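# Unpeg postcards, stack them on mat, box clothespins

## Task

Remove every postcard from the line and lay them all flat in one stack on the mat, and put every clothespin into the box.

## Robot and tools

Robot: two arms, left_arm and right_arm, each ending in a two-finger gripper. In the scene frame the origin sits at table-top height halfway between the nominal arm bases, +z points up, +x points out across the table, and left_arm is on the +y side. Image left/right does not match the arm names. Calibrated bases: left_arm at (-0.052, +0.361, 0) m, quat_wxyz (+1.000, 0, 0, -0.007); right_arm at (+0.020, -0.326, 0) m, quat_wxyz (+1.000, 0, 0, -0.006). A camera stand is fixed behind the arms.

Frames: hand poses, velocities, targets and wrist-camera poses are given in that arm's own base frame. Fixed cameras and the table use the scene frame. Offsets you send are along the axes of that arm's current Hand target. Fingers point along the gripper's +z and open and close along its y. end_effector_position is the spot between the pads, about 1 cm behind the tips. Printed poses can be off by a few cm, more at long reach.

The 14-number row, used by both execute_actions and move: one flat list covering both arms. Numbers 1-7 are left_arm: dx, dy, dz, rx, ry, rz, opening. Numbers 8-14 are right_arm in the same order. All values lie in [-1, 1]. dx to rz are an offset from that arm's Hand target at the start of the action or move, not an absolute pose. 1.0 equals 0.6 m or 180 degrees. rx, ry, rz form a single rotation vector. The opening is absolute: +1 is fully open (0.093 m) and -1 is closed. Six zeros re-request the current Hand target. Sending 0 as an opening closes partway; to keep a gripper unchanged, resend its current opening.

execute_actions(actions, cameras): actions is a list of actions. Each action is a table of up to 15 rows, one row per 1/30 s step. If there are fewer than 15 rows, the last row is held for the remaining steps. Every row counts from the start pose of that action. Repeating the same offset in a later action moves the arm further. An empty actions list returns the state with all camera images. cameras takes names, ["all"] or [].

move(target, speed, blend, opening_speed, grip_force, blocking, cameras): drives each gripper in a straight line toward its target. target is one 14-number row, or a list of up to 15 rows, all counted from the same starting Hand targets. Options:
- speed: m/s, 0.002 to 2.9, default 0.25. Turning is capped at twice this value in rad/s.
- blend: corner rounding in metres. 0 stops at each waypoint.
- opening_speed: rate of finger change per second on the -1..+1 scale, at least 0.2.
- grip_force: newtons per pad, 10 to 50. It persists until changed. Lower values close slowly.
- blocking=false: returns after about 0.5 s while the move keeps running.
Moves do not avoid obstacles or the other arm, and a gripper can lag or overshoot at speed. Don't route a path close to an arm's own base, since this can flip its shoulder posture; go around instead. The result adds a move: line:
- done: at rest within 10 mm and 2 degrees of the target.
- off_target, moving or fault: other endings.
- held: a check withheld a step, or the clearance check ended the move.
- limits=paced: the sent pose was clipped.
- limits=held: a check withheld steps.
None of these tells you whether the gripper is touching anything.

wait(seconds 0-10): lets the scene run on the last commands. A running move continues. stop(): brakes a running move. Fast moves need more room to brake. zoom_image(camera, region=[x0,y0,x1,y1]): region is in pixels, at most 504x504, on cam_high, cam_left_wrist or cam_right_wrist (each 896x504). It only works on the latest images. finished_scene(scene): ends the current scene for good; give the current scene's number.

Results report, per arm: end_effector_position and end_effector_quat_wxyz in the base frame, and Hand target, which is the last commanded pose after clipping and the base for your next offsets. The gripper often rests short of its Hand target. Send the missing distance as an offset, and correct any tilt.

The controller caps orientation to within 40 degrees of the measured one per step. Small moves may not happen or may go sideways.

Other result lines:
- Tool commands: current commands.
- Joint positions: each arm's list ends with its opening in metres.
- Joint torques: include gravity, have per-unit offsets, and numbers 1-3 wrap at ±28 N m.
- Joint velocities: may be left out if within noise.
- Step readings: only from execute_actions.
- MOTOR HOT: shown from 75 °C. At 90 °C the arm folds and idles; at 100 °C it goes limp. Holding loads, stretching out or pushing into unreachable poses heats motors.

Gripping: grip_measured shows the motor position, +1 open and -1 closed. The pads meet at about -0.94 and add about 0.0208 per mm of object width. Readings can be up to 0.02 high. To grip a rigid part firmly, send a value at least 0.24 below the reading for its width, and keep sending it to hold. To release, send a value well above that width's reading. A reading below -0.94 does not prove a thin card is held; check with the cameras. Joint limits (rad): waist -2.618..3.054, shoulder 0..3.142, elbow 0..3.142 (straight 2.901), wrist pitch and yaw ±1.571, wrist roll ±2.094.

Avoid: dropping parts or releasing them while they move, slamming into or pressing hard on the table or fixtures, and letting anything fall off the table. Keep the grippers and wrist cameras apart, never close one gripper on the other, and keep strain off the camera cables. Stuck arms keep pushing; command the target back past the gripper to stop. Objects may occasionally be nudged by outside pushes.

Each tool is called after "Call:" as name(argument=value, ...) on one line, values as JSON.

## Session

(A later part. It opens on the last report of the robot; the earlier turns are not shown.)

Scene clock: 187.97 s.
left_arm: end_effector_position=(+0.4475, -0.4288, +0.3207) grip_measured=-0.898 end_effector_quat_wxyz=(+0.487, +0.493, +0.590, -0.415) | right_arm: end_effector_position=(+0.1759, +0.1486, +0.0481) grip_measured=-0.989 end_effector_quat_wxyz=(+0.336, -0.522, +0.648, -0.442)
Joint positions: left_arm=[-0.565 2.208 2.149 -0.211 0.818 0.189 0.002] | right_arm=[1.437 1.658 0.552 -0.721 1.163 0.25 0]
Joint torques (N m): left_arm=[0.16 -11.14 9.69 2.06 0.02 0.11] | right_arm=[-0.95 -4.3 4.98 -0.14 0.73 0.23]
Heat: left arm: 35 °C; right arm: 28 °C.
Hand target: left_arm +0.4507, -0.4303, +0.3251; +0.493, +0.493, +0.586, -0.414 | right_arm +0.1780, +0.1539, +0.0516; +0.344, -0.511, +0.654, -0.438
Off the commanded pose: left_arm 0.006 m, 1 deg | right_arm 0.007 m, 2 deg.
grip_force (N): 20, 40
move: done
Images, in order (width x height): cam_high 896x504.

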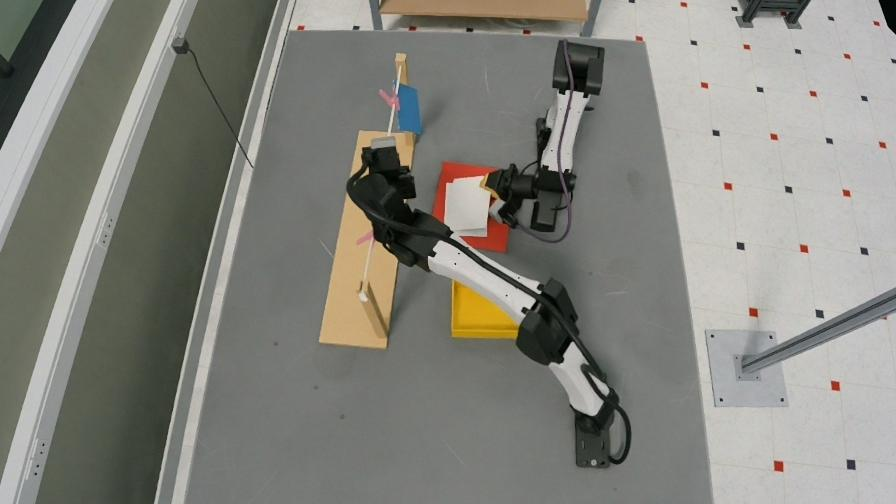

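Call:
move(target=[[0,0,0,0,0,0,-0.95,0.0023,0.0228,0.0212,0,0,0,-1],[0,0,0,0,0,0,-0.95,0.0023,0.0228,0.0212,0,0,0,-0.72],[0,0,0,0,0,0,-0.95,0.0023,0.0228,-0.09,0,0,0,-0.72]], speed=[0.05,0.05,0.1], grip_force=[20,50], cameras=["cam_high","cam_right_wrist"])

Call:
zoom_image(camera="cam_high", region=[420, 150, 530, 260])

Scene clock: 191.77 s.
left_arm: end_effector_position=(+0.4475, -0.4288, +0.3207) grip_measured=-0.898 end_effector_quat_wxyz=(+0.487, +0.493, +0.590, -0.415) | right_arm: end_effector_position=(+0.1259, +0.1616, +0.0577) grip_measured=-0.722 end_effector_quat_wxyz=(+0.340, -0.516, +0.649, -0.443)
Joint positions: left_arm=[-0.565 2.208 2.149 -0.211 0.818 0.189 0.002] | right_arm=[1.698 1.828 0.72 -1.192 1.041 0.785 0.011]
Joint torques (N m): left_arm=[0.14 -11.14 9.68 2.06 0.02 0.12] | right_arm=[0.27 -4.89 4.12 -0.9 0.44 0.19]
Heat: left arm: 36 °C; right arm: 27 °C.
Hand target: left_arm +0.4507, -0.4303, +0.3251; +0.493, +0.493, +0.586, -0.414 | right_arm +0.1241, +0.1658, +0.0595; +0.343, -0.511, +0.654, -0.438
Off the commanded pose: left_arm 0.006 m, 1 deg | right_arm 0.005 m, 1 deg.
grip_force (N): 20, 50
move: done
Images, in order (width x height): cam_high 896x504, cam_right_wrist 896x504.

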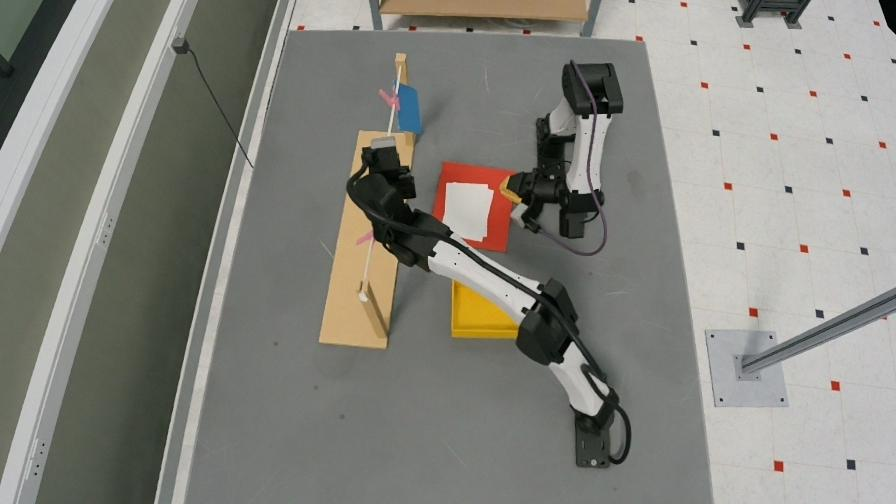

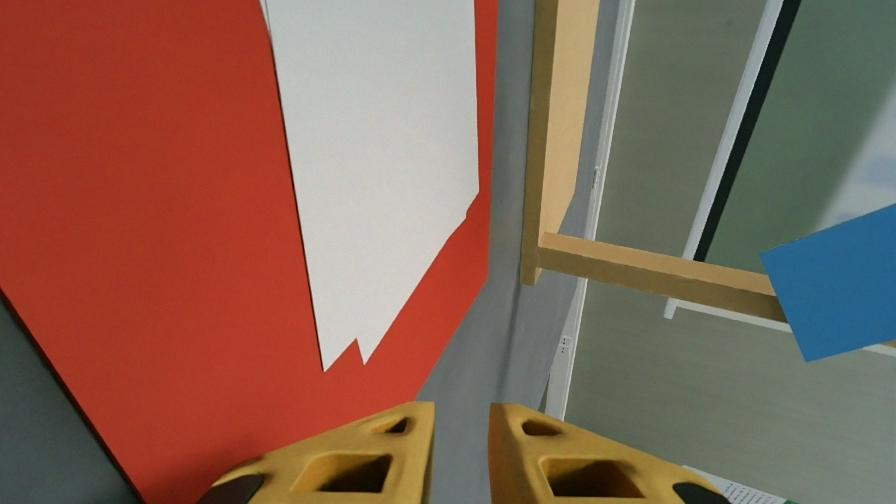

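Scaled by 4.582 from the camera's 896x504 image, which has a finer 1280x720 frame.

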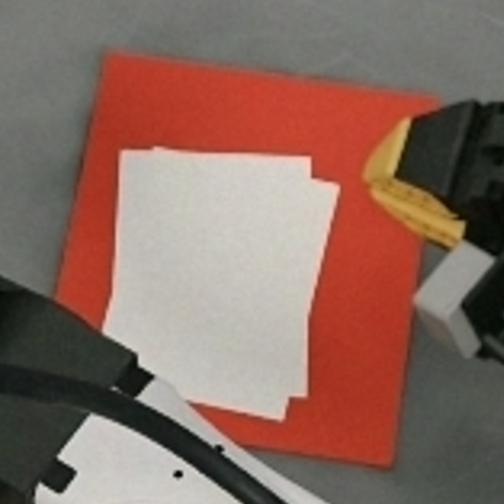

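Call:
zoom_image(camera="cam_left_wrist", region=[240, 380, 640, 504])

This scene's latest camera images include none from cam_left_wrist. They are from: cam_high, cam_right_wrist. cam_left_wrist's image comes with the result of a call that names it in "cameras".

Call:
move(target=[[0,0,0,0,0,0,-0.95,0.001,-0.248,-0.098,0,0,0,-0.3],[0,0,0,0,0,0,-0.95,-0.057,-0.4465,0.0377,-0.1393,-0.3112,0.3982,0.3]], speed=0.2, blend=[0.03,0], cameras=["all"])

Call:
zoom_image(camera="cam_left_wrist", region=[240, 380, 640, 504])

Call:
zoom_image(camera="cam_right_wrist", region=[200, 0, 640, 400])

Scene clock: 199.20 s.
left_arm: end_effector_position=(+0.4475, -0.4288, +0.3207) grip_measured=-0.898 end_effector_quat_wxyz=(+0.487, +0.493, +0.590, -0.415) | right_arm: end_effector_position=(+0.2508, +0.1682, +0.2941) grip_measured=+0.299 end_effector_quat_wxyz=(+0.656, -0.243, +0.675, +0.235)
Joint positions: left_arm=[-0.565 2.208 2.149 -0.211 0.818 0.189 0.002] | right_arm=[0.467 0.656 0.522 0.103 -0.224 -0.008 0.06]
Joint torques (N m): left_arm=[0.17 -11.14 9.68 2.06 0.02 0.11] | right_arm=[-0.79 -0.06 5.59 2.28 -0.04 0.09]
Heat: left arm: 36 °C; right arm: 28 °C.
Hand target: left_arm +0.4507, -0.4303, +0.3251; +0.493, +0.493, +0.586, -0.414 | right_arm +0.2513, +0.1692, +0.2987; +0.663, -0.241, +0.666, +0.244
Off the commanded pose: left_arm 0.006 m, 1 deg | right_arm 0.005 m, 2 deg.
grip_force (N): 20, 50
move: done

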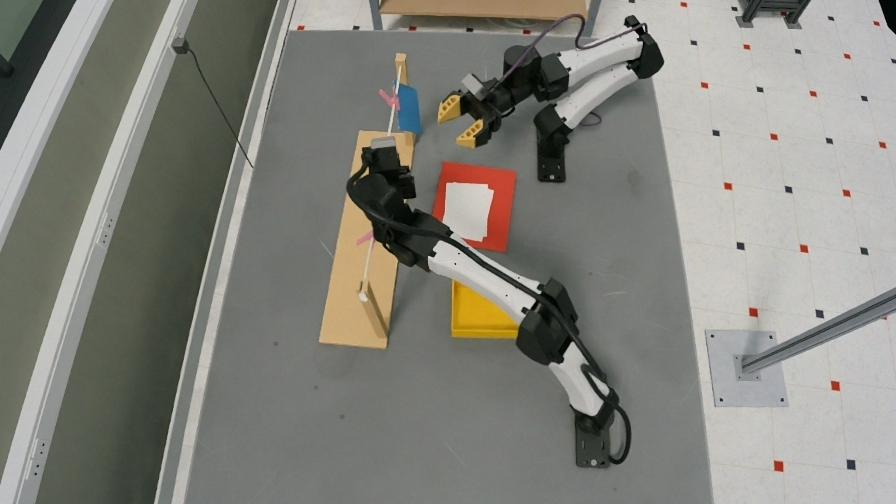

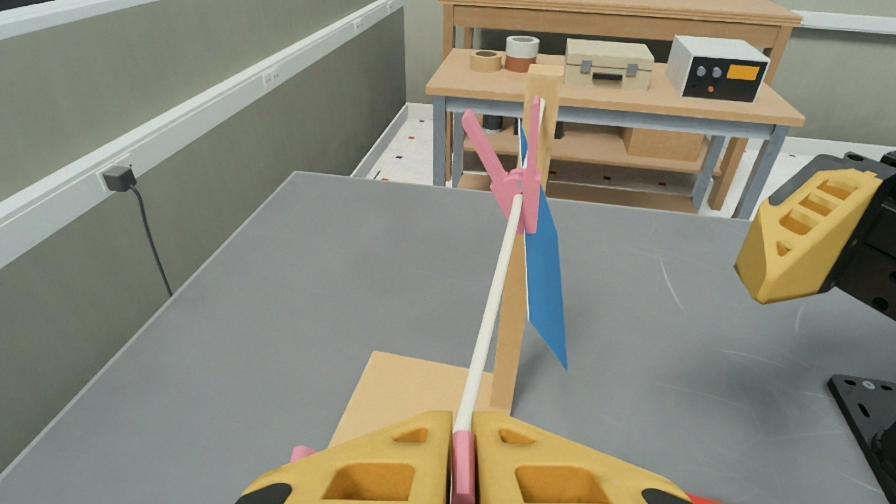

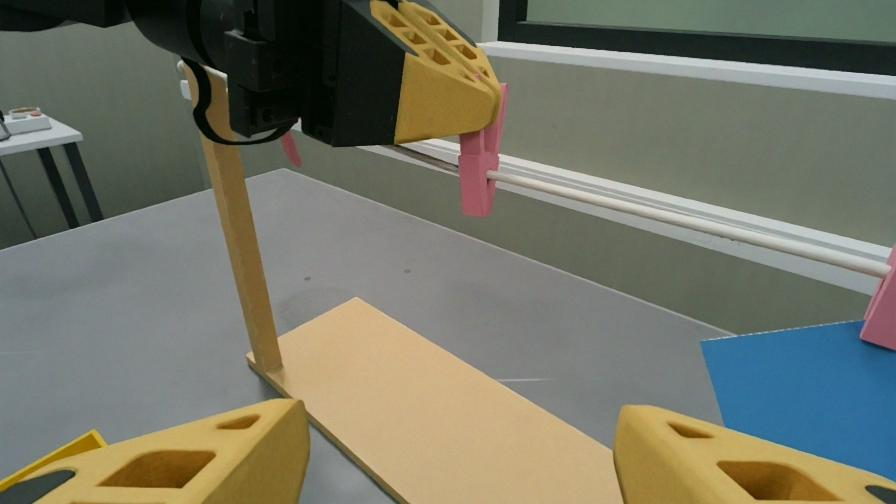

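Scaled by 1.260 from the camera's 896x504 image, which has a finer 1280x720 frame.

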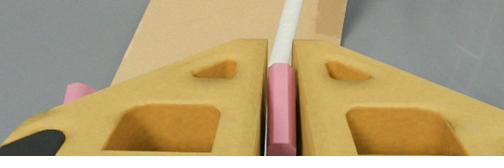

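Scaled by 1.145 from the camera's 896x504 image, which has a finer 1280x720 frame.

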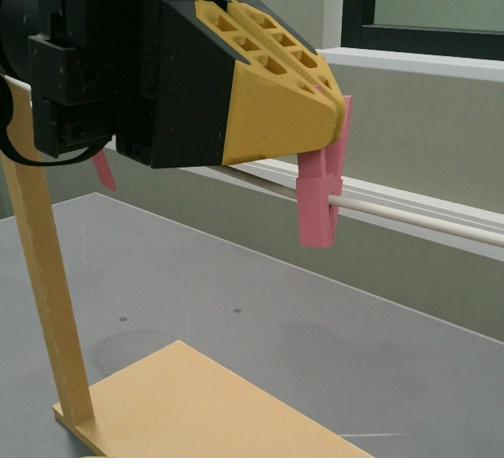

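Call:
move(target=[0,0,0,0,0,0,-0.95,0.018,0.051,0.110,0.1667,0,0,0.1], speed=0.15, cameras=["all"])

Call:
zoom_image(camera="cam_right_wrist", region=[240, 100, 660, 504])

Scene clock: 205.20 s.
left_arm: end_effector_position=(+0.4475, -0.4288, +0.3207) grip_measured=-0.898 end_effector_quat_wxyz=(+0.487, +0.493, +0.590, -0.415) | right_arm: end_effector_position=(+0.2801, +0.2311, +0.2671) grip_measured=+0.101 end_effector_quat_wxyz=(+0.688, -0.086, +0.719, +0.042)
Joint positions: left_arm=[-0.565 2.208 2.149 -0.211 0.818 0.189 0.002] | right_arm=[1.052 1.169 0.625 0.468 0.871 0 0.05]
Joint torques (N m): left_arm=[0.16 -11.14 9.68 2.06 0.03 0.11] | right_arm=[-0.01 -3.22 9.4 2.01 0.18 0.1]
Heat: left arm: 37 °C; right arm: 29 °C.
Hand target: left_arm +0.4507, -0.4303, +0.3251; +0.493, +0.493, +0.586, -0.414 | right_arm +0.2820, +0.2351, +0.2881; +0.703, -0.061, +0.706, +0.063
Off the commanded pose: left_arm 0.006 m, 1 deg | right_arm 0.021 m, 4 deg.
grip_force (N): 20, 50
move: off_target (right_arm)

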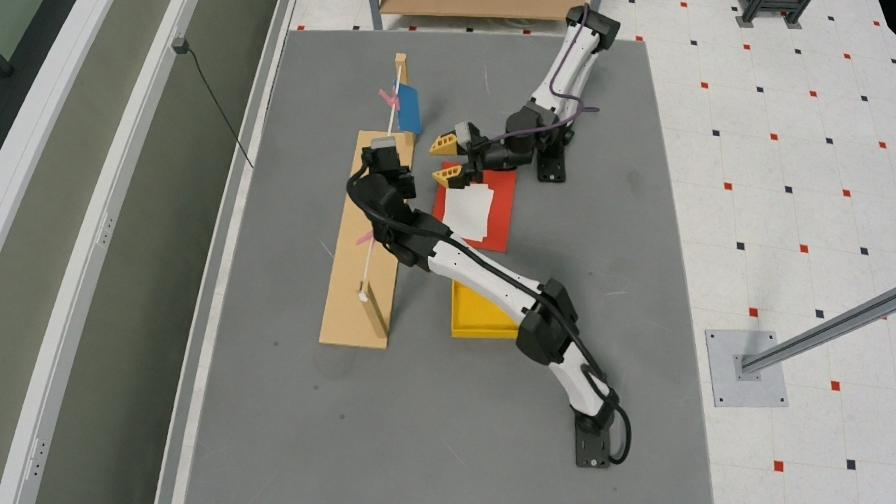

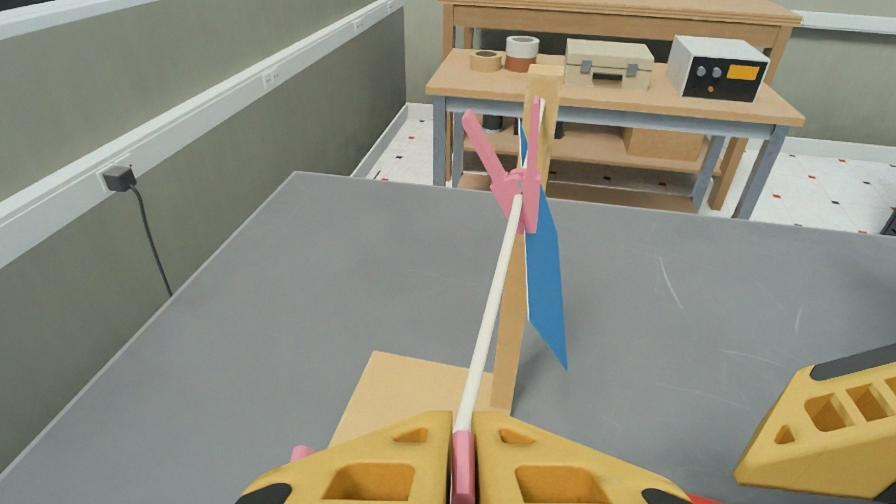

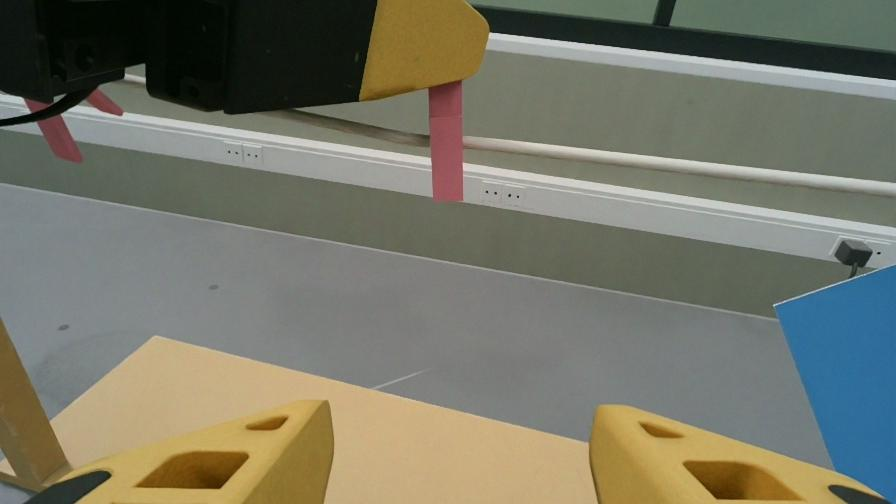

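Scaled by 1.200 from the camera's 896x504 image, which has a finer 1280x720 frame.

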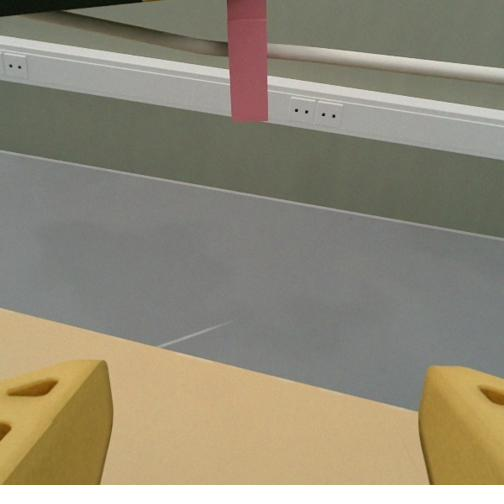

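Call:
move(target=[0,0,0,0,0,0,-0.95,-0.0117,0.0068,0.0967,0,0,0,0.1], speed=0.1, cameras=["cam_right_wrist"])

Scene clock: 207.27 s.
left_arm: end_effector_position=(+0.4475, -0.4288, +0.3207) grip_measured=-0.898 end_effector_quat_wxyz=(+0.487, +0.493, +0.590, -0.415) | right_arm: end_effector_position=(+0.3340, +0.2441, +0.2726) grip_measured=+0.101 end_effector_quat_wxyz=(+0.686, -0.078, +0.722, +0.039)
Joint positions: left_arm=[-0.565 2.208 2.149 -0.211 0.818 0.189 0.002] | right_arm=[0.911 1.351 0.773 0.501 0.745 0 0.05]
Joint torques (N m): left_arm=[0.16 -11.14 9.69 2.06 0.02 0.11] | right_arm=[-0.66 -4.71 9.29 2.08 0.03 0.11]
Heat: left arm: 37 °C; right arm: 29 °C.
Hand target: left_arm +0.4507, -0.4303, +0.3251; +0.493, +0.493, +0.586, -0.414 | right_arm +0.3384, +0.2493, +0.2948; +0.703, -0.061, +0.706, +0.063
Off the commanded pose: left_arm 0.006 m, 1 deg | right_arm 0.023 m, 4 deg.
grip_force (N): 20, 50
move: off_target (right_arm)
Images, in order (width x height): cam_right_wrist 896x504.

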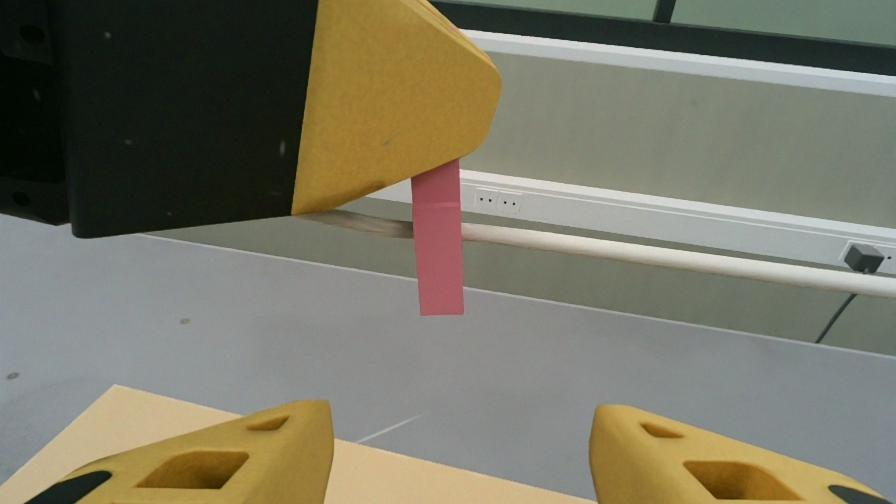

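Call:
move(target=[0,0,0,0,0,0,-0.95,-0.02,0.006,0.066,0,0,0,0.1], speed=0.08, cameras=["cam_right_wrist"])

Scene clock: 208.67 s.
left_arm: end_effector_position=(+0.4477, -0.4288, +0.3207) grip_measured=-0.898 end_effector_quat_wxyz=(+0.487, +0.492, +0.590, -0.414) | right_arm: end_effector_position=(+0.3726, +0.2549, +0.2862) grip_measured=+0.101 end_effector_quat_wxyz=(+0.689, -0.072, +0.720, +0.042)
Joint positions: left_arm=[-0.565 2.208 2.149 -0.21 0.817 0.189 0.002] | right_arm=[0.835 1.471 0.919 0.49 0.673 0 0.05]
Joint torques (N m): left_arm=[0.09 -11.14 9.63 2.05 0.03 0.11] | right_arm=[-0.47 -5.82 9.52 1.96 -0.07 0.02]
Heat: left arm: 37 °C; right arm: 29 °C.
Hand target: left_arm +0.4506, -0.4303, +0.3251; +0.493, +0.493, +0.586, -0.414 | right_arm +0.3769, +0.2597, +0.3068; +0.703, -0.061, +0.706, +0.063
Off the commanded pose: left_arm 0.006 m, 1 deg | right_arm 0.021 m, 4 deg.
grip_force (N): 20, 50
move: off_target (right_arm)
Images, in order (width x height): cam_right_wrist 896x504.

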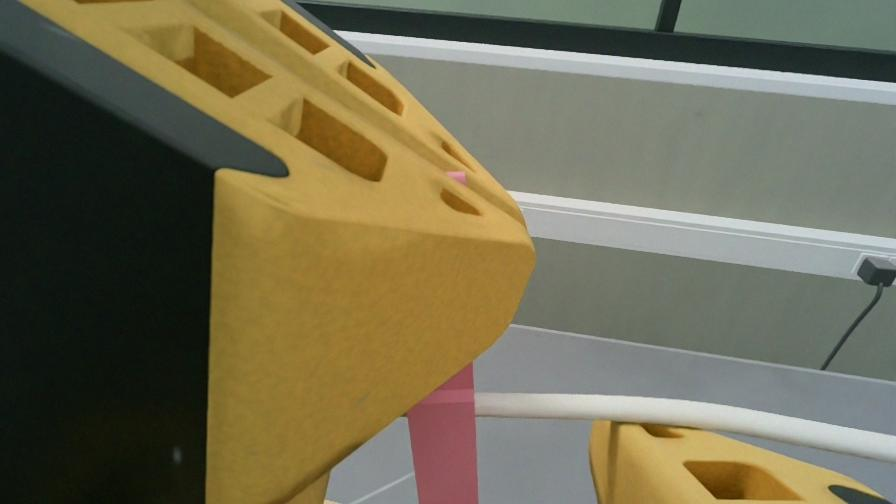

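Call:
move(target=[[0,0,0,0,0,0,-0.95,0.011,0.005,0.007,0,0,0,0.1],[0,0,0,0,0,0,-0.95,0.011,0.005,0.007,0,0,0,-0.98]], speed=0.06, grip_force=[20,25], cameras=["cam_right_wrist","cam_left_wrist"])

Scene clock: 212.97 s.
left_arm: end_effector_position=(+0.4478, -0.4288, +0.3207) grip_measured=-0.898 end_effector_quat_wxyz=(+0.487, +0.492, +0.591, -0.414) | right_arm: end_effector_position=(+0.3764, +0.2580, +0.2773) grip_measured=-0.805 end_effector_quat_wxyz=(+0.684, -0.077, +0.724, +0.039)
Joint positions: left_arm=[-0.565 2.208 2.149 -0.21 0.816 0.189 0.002] | right_arm=[0.831 1.498 0.919 0.502 0.667 -0.001 0.007]
Joint torques (N m): left_arm=[0.16 -11.15 9.68 2.05 0.04 0.11] | right_arm=[-0.64 -6.32 9.21 2.09 -0.07 0.06]
Heat: left arm: 37 °C; right arm: 30 °C.
Hand target: left_arm +0.4506, -0.4303, +0.3251; +0.493, +0.493, +0.586, -0.414 | right_arm +0.3805, +0.2633, +0.3001; +0.703, -0.061, +0.706, +0.063
Off the commanded pose: left_arm 0.005 m, 1 deg | right_arm 0.024 m, 4 deg.
grip_force (N): 20, 25
move: off_target (right_arm); target 2's new opening was sent with right_arm's hand 0.024 m and 4 deg from that target
Images, in order (width x height): cam_left_wrist 896x504, cam_right_wrist 896x504.

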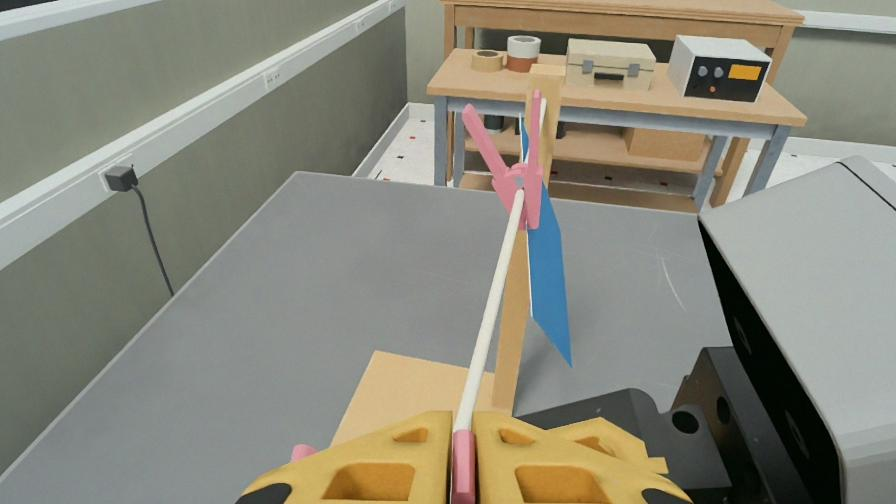

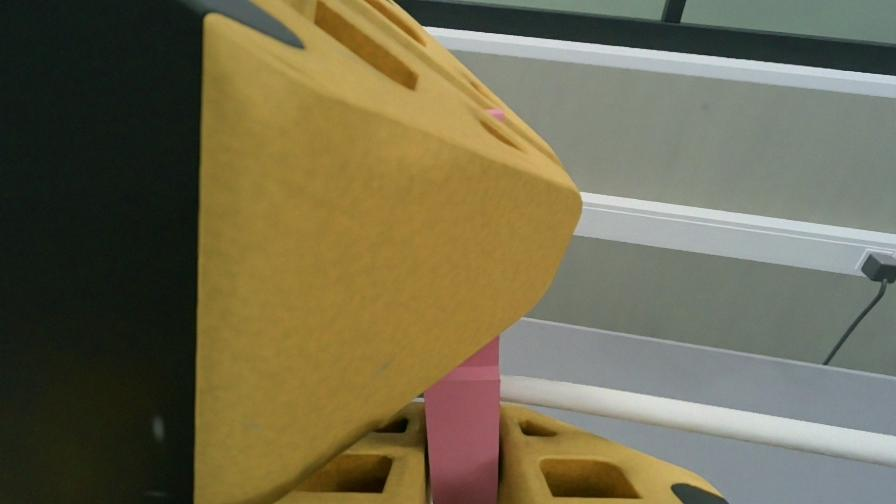

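Call:
move(target=[[0,0,0,0,0,0,-0.72,0,0,0,0,0,0,-0.98],[0,0,-0.005,0,0,0,-0.72,0,0,0,0,0,0,-0.98],[-0.02,0,-0.15,0,0,0,0.3,0,0,0,0,0,0,-0.98]], speed=0.1, opening_speed=0.5, cameras=["cam_right_wrist","cam_left_wrist"])

Scene clock: 218.83 s.
left_arm: end_effector_position=(+0.4464, -0.3494, +0.3377) grip_measured=+0.297 end_effector_quat_wxyz=(+0.485, +0.486, +0.597, -0.415) | right_arm: end_effector_position=(+0.3768, +0.2582, +0.2766) grip_measured=-0.816 end_effector_quat_wxyz=(+0.684, -0.077, +0.724, +0.039)
Joint positions: left_arm=[-0.421 2.033 1.962 -0.25 0.945 0.239 0.059] | right_arm=[0.831 1.5 0.919 0.503 0.667 -0.001 0.006]
Joint torques (N m): left_arm=[0.23 -14.37 6.08 1.84 0.16 0.24] | right_arm=[-0.34 -6.32 9.11 2.11 -0.08 0.02]
Heat: left arm: 39 °C; right arm: 30 °C.
Hand target: left_arm +0.4359, -0.3449, +0.3524; +0.493, +0.493, +0.586, -0.414 | right_arm +0.3805, +0.2633, +0.3002; +0.703, -0.061, +0.706, +0.063
Off the commanded pose: left_arm 0.019 m, 2 deg | right_arm 0.024 m, 4 deg.
grip_force (N): 20, 25
move: off_target (left_arm, right_arm); target 3's new opening was sent with left_arm's hand 0.019 m and 2 deg from that target
Images, in order (width x height): cam_left_wrist 896x504, cam_right_wrist 896x504.

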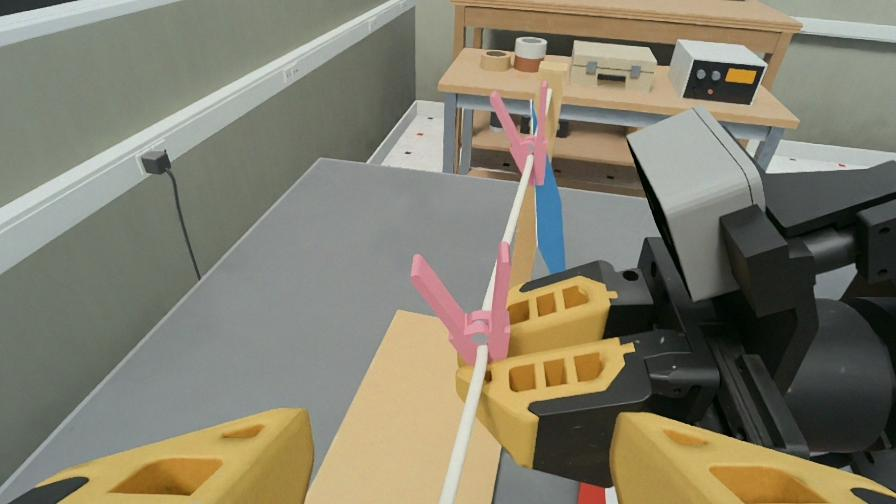

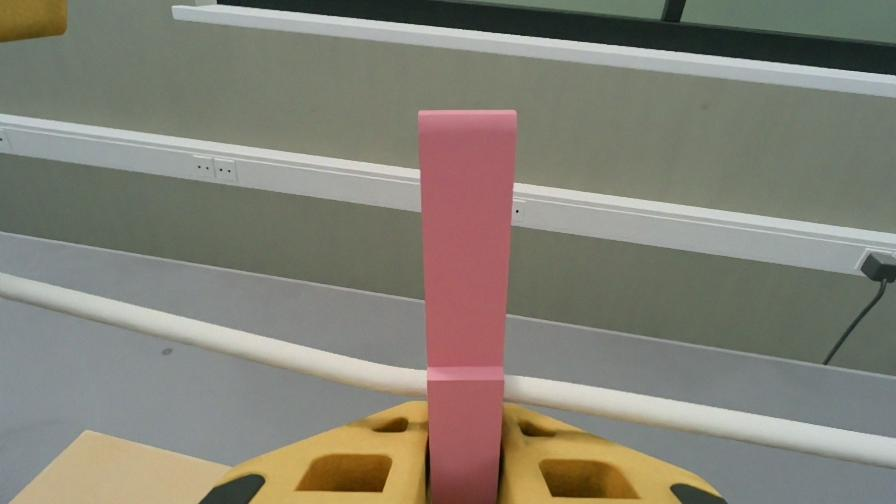

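Call:
move(target=[[0.016,0.013,0.07,0,0,-0.0556,-0.08,0,0,0,0,0,0,-0.98],[0.02,0.0155,0.11,0,0,-0.0556,-0.08,0,0,0,0,0,0,-0.98]], speed=0.1, blend=[0.01,0], cameras=["cam_right_wrist","cam_left_wrist"])

Scene clock: 221.77 s.
left_arm: end_effector_position=(+0.4491, -0.4033, +0.3236) grip_measured=-0.077 end_effector_quat_wxyz=(+0.442, +0.441, +0.632, -0.459) | right_arm: end_effector_position=(+0.3768, +0.2582, +0.2766) grip_measured=-0.816 end_effector_quat_wxyz=(+0.684, -0.077, +0.724, +0.039)
Joint positions: left_arm=[-0.516 2.164 2.1 -0.234 0.876 0.035 0.041] | right_arm=[0.831 1.5 0.919 0.503 0.667 -0.001 0.006]
Joint torques (N m): left_arm=[0.14 -10.45 9.98 2.19 -0.09 0.1] | right_arm=[-0.42 -6.49 9.21 2.08 -0.07 0.09]
Heat: left arm: 39 °C; right arm: 30 °C.
Hand target: left_arm +0.4559, -0.4053, +0.3292; +0.455, +0.440, +0.627, -0.455 | right_arm +0.3805, +0.2633, +0.3002; +0.703, -0.061, +0.706, +0.063
Off the commanded pose: left_arm 0.009 m, 2 deg | right_arm 0.024 m, 5 deg.
grip_force (N): 20, 25
move: off_target (right_arm)
Images, in order (width x height): cam_left_wrist 896x504, cam_right_wrist 896x504.

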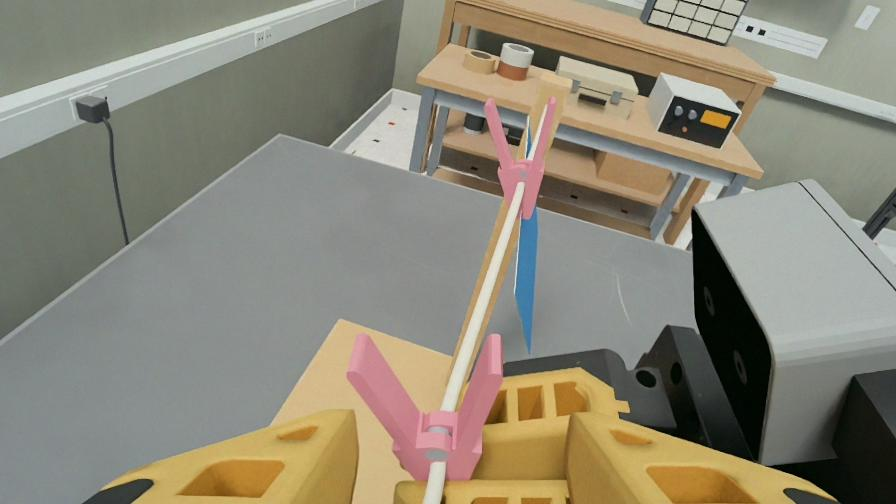

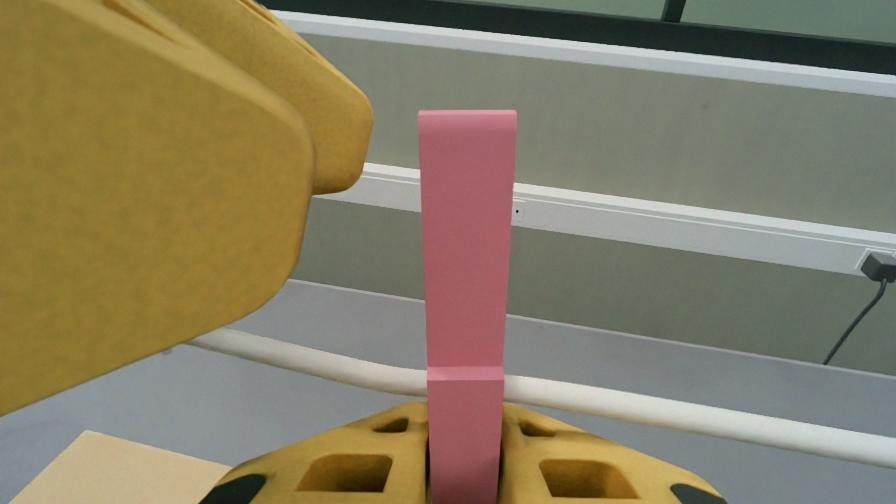

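Call:
move(target=[0.003, 0.0105, 0.033, 0,0,0, -0.08, 0,0,0,0,0,0,-0.98], speed=0.06, cameras=["all"])

Scene clock: 224.43 s.
left_arm: end_effector_position=(+0.4609, -0.4202, +0.3223) grip_measured=-0.077 end_effector_quat_wxyz=(+0.452, +0.442, +0.626, -0.458) | right_arm: end_effector_position=(+0.3768, +0.2582, +0.2766) grip_measured=-0.816 end_effector_quat_wxyz=(+0.684, -0.077, +0.724, +0.039)
Joint positions: left_arm=[-0.534 2.25 2.217 -0.234 0.855 0.026 0.041] | right_arm=[0.831 1.5 0.919 0.503 0.667 -0.001 0.006]
Joint torques (N m): left_arm=[-0.18 -10.92 9.91 1.95 -0.11 0.1] | right_arm=[-0.38 -6.31 9.2 2.07 -0.03 0.06]
Heat: left arm: 39 °C; right arm: 31 °C.
Hand target: left_arm +0.4649, -0.4231, +0.3229; +0.455, +0.440, +0.627, -0.455 | right_arm +0.3805, +0.2633, +0.3002; +0.703, -0.061, +0.706, +0.063
Off the commanded pose: left_arm 0.005 m, 1 deg | right_arm 0.024 m, 5 deg.
grip_force (N): 20, 25
move: off_target (right_arm)

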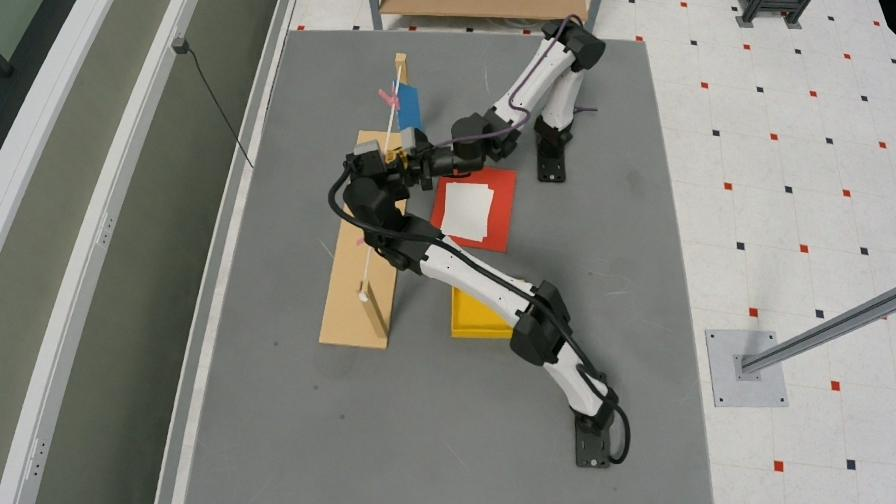

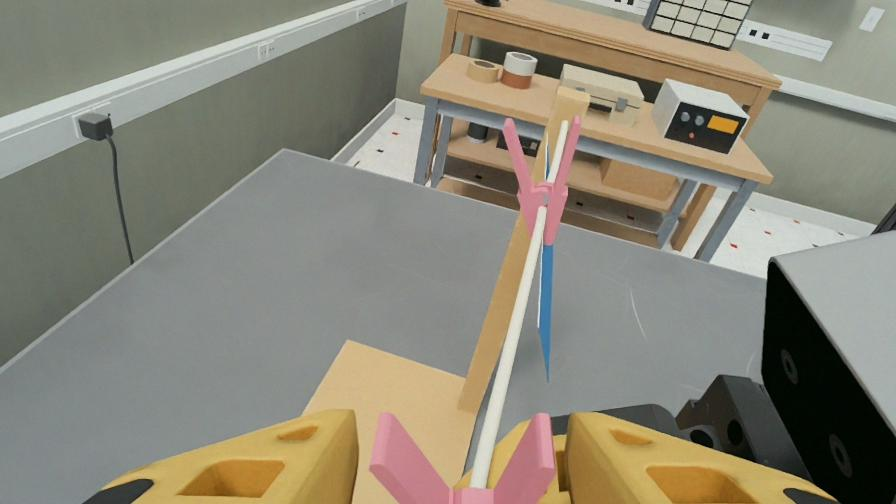

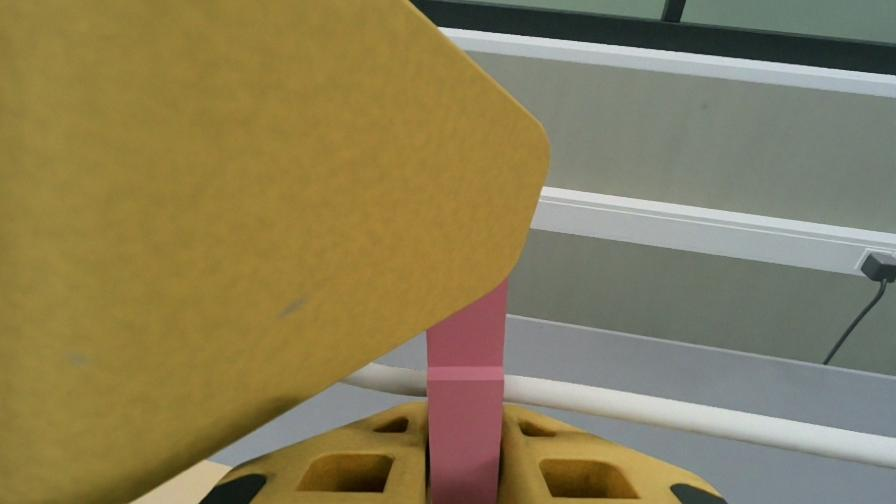

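Call:
move(target=[0,0,0,0,0,0,-1,0,0,0,0,0,0,-0.98], grip_force=[50, 25], opening_speed=1.5, cameras=["cam_left_wrist","cam_right_wrist"])

Scene clock: 225.53 s.
left_arm: end_effector_position=(+0.4616, -0.4200, +0.3231) grip_measured=-0.819 end_effector_quat_wxyz=(+0.452, +0.439, +0.627, -0.458) | right_arm: end_effector_position=(+0.3768, +0.2584, +0.2766) grip_measured=-0.817 end_effector_quat_wxyz=(+0.684, -0.077, +0.724, +0.039)
Joint positions: left_arm=[-0.534 2.25 2.219 -0.234 0.85 0.02 0.006] | right_arm=[0.831 1.5 0.919 0.503 0.666 -0.001 0.006]
Joint torques (N m): left_arm=[-0.2 -10.86 9.81 1.94 -0.04 0.16] | right_arm=[-0.38 -6.31 9.24 2.11 -0.03 0.06]
Heat: left arm: 39 °C; right arm: 31 °C.
Hand target: left_arm +0.4649, -0.4231, +0.3229; +0.455, +0.440, +0.627, -0.455 | right_arm +0.3805, +0.2633, +0.3002; +0.703, -0.061, +0.706, +0.063
Off the commanded pose: left_arm 0.004 m, 0 deg | right_arm 0.024 m, 5 deg.
grip_force (N): 50, 25
move: off_target (right_arm)
Images, in order (width x height): cam_left_wrist 896x504, cam_right_wrist 896x504.

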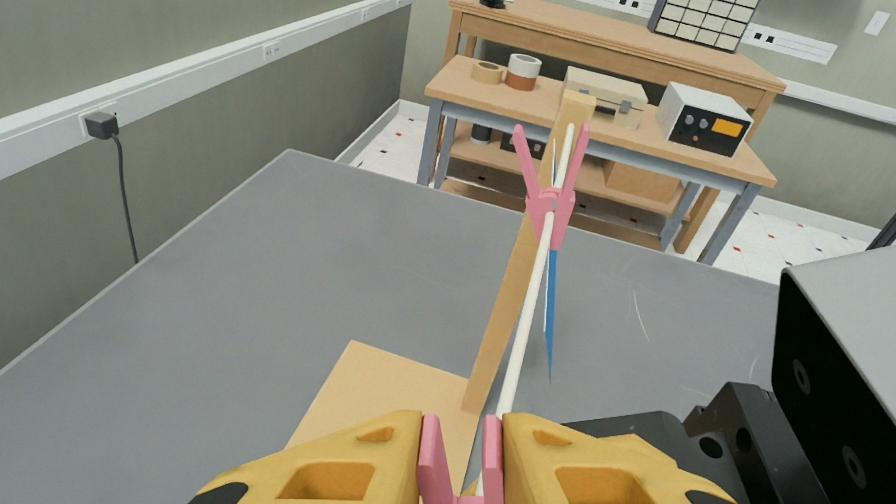

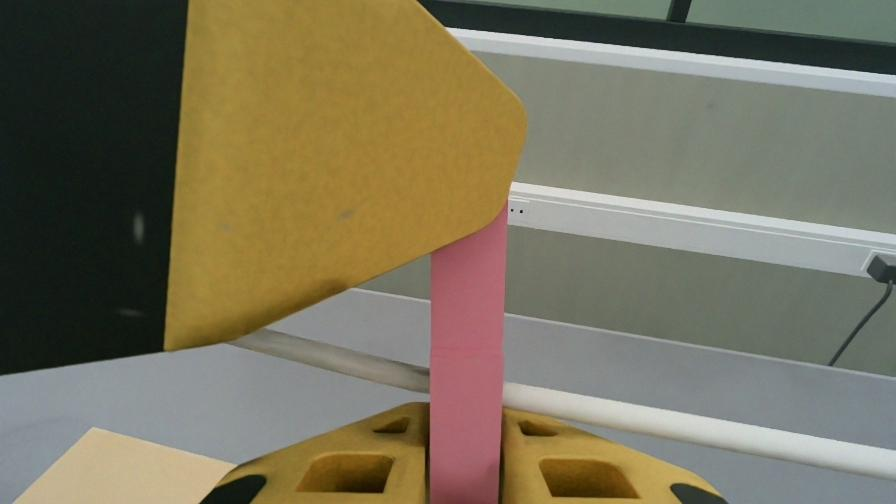

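Call:
move(target=[0,0,0,0,0,0,-1,0,0,0,0,0,0,-0.6], opening_speed=0.8, cameras=["cam_left_wrist","cam_right_wrist"])

Scene clock: 226.70 s.
left_arm: end_effector_position=(+0.4616, -0.4200, +0.3231) grip_measured=-0.819 end_effector_quat_wxyz=(+0.452, +0.439, +0.627, -0.458) | right_arm: end_effector_position=(+0.3768, +0.2584, +0.2766) grip_measured=-0.601 end_effector_quat_wxyz=(+0.684, -0.077, +0.724, +0.039)
Joint positions: left_arm=[-0.534 2.25 2.219 -0.234 0.85 0.02 0.006] | right_arm=[0.831 1.5 0.919 0.503 0.666 -0.001 0.016]
Joint torques (N m): left_arm=[-0.2 -10.88 9.83 1.95 -0.04 0.16] | right_arm=[-0.46 -6.38 9.24 2.09 -0.01 0.04]
Heat: left arm: 39 °C; right arm: 31 °C.
Hand target: left_arm +0.4649, -0.4231, +0.3229; +0.455, +0.440, +0.627, -0.455 | right_arm +0.3805, +0.2633, +0.3002; +0.703, -0.061, +0.706, +0.063
Off the commanded pose: left_arm 0.004 m, 0 deg | right_arm 0.024 m, 5 deg.
grip_force (N): 50, 25
move: off_target (right_arm)
Images, in order (width x height): cam_left_wrist 896x504, cam_right_wrist 896x504.

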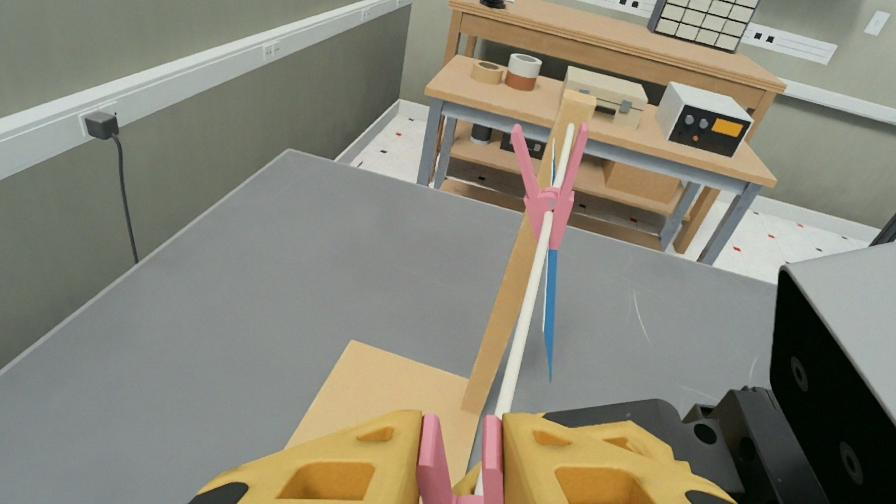

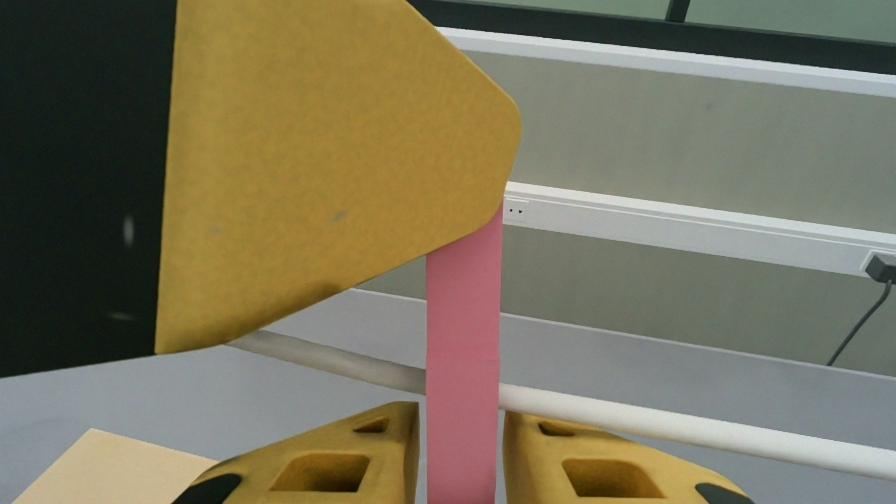

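Call:
move(target=[0,0,0,0,0,0,-1,0.02,0,-0.12,0,0,0,-0.3], speed=0.12, cameras=["all"])

Scene clock: 228.13 s.
left_arm: end_effector_position=(+0.4616, -0.4200, +0.3231) grip_measured=-0.819 end_effector_quat_wxyz=(+0.452, +0.439, +0.627, -0.458) | right_arm: end_effector_position=(+0.3128, +0.2545, +0.2758) grip_measured=-0.301 end_effector_quat_wxyz=(+0.691, -0.081, +0.717, +0.047)
Joint positions: left_arm=[-0.534 2.25 2.219 -0.234 0.85 0.02 0.006] | right_arm=[0.99 1.326 0.753 0.512 0.809 -0.001 0.031]
Joint torques (N m): left_arm=[-0.2 -10.86 9.84 1.94 -0.04 0.16] | right_arm=[0.24 -7.19 5.29 2.03 0.21 0.07]
Heat: left arm: 38 °C; right arm: 31 °C.
Hand target: left_arm +0.4649, -0.4231, +0.3229; +0.455, +0.440, +0.627, -0.455 | right_arm +0.3095, +0.2509, +0.2883; +0.703, -0.061, +0.706, +0.063
Off the commanded pose: left_arm 0.004 m, 0 deg | right_arm 0.014 m, 4 deg.
grip_force (N): 50, 25
move: off_target (right_arm)

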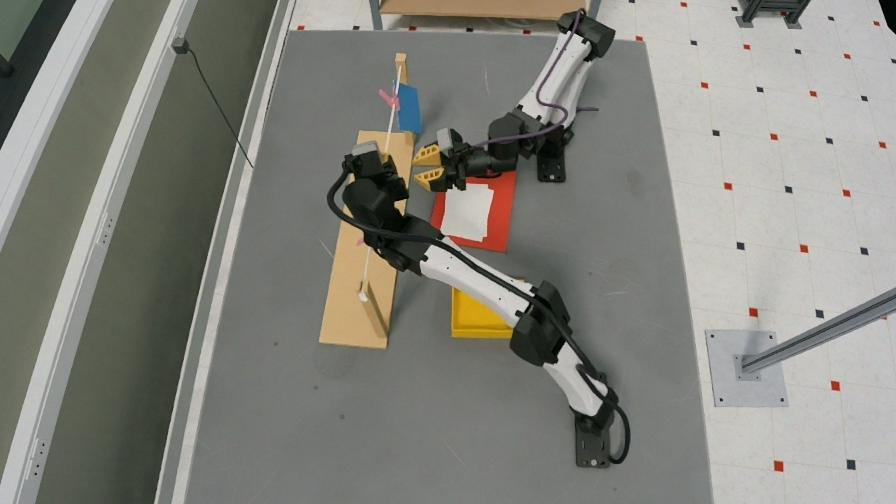

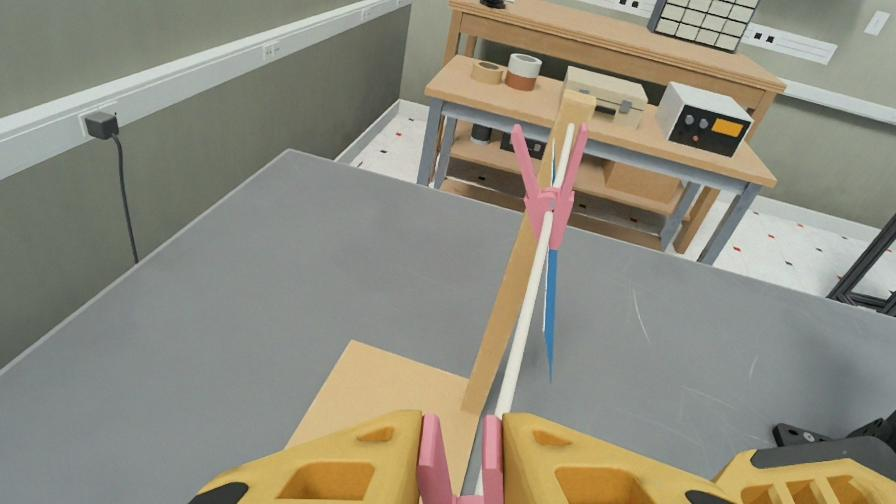

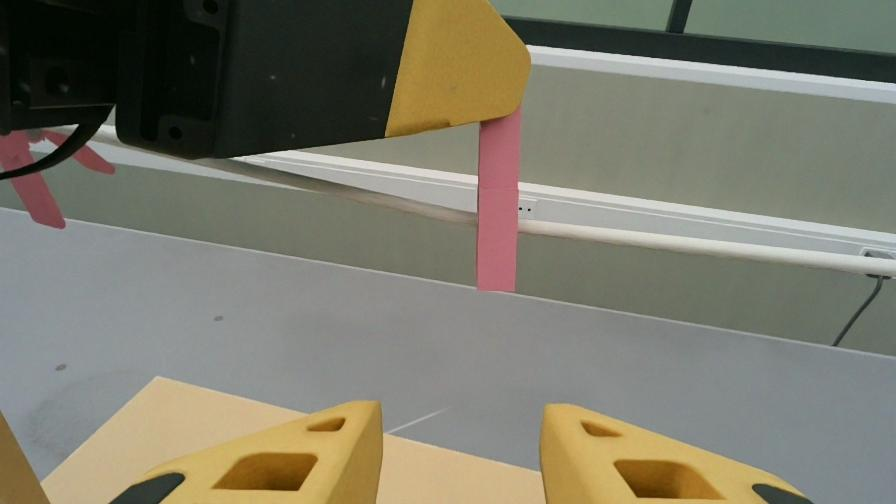

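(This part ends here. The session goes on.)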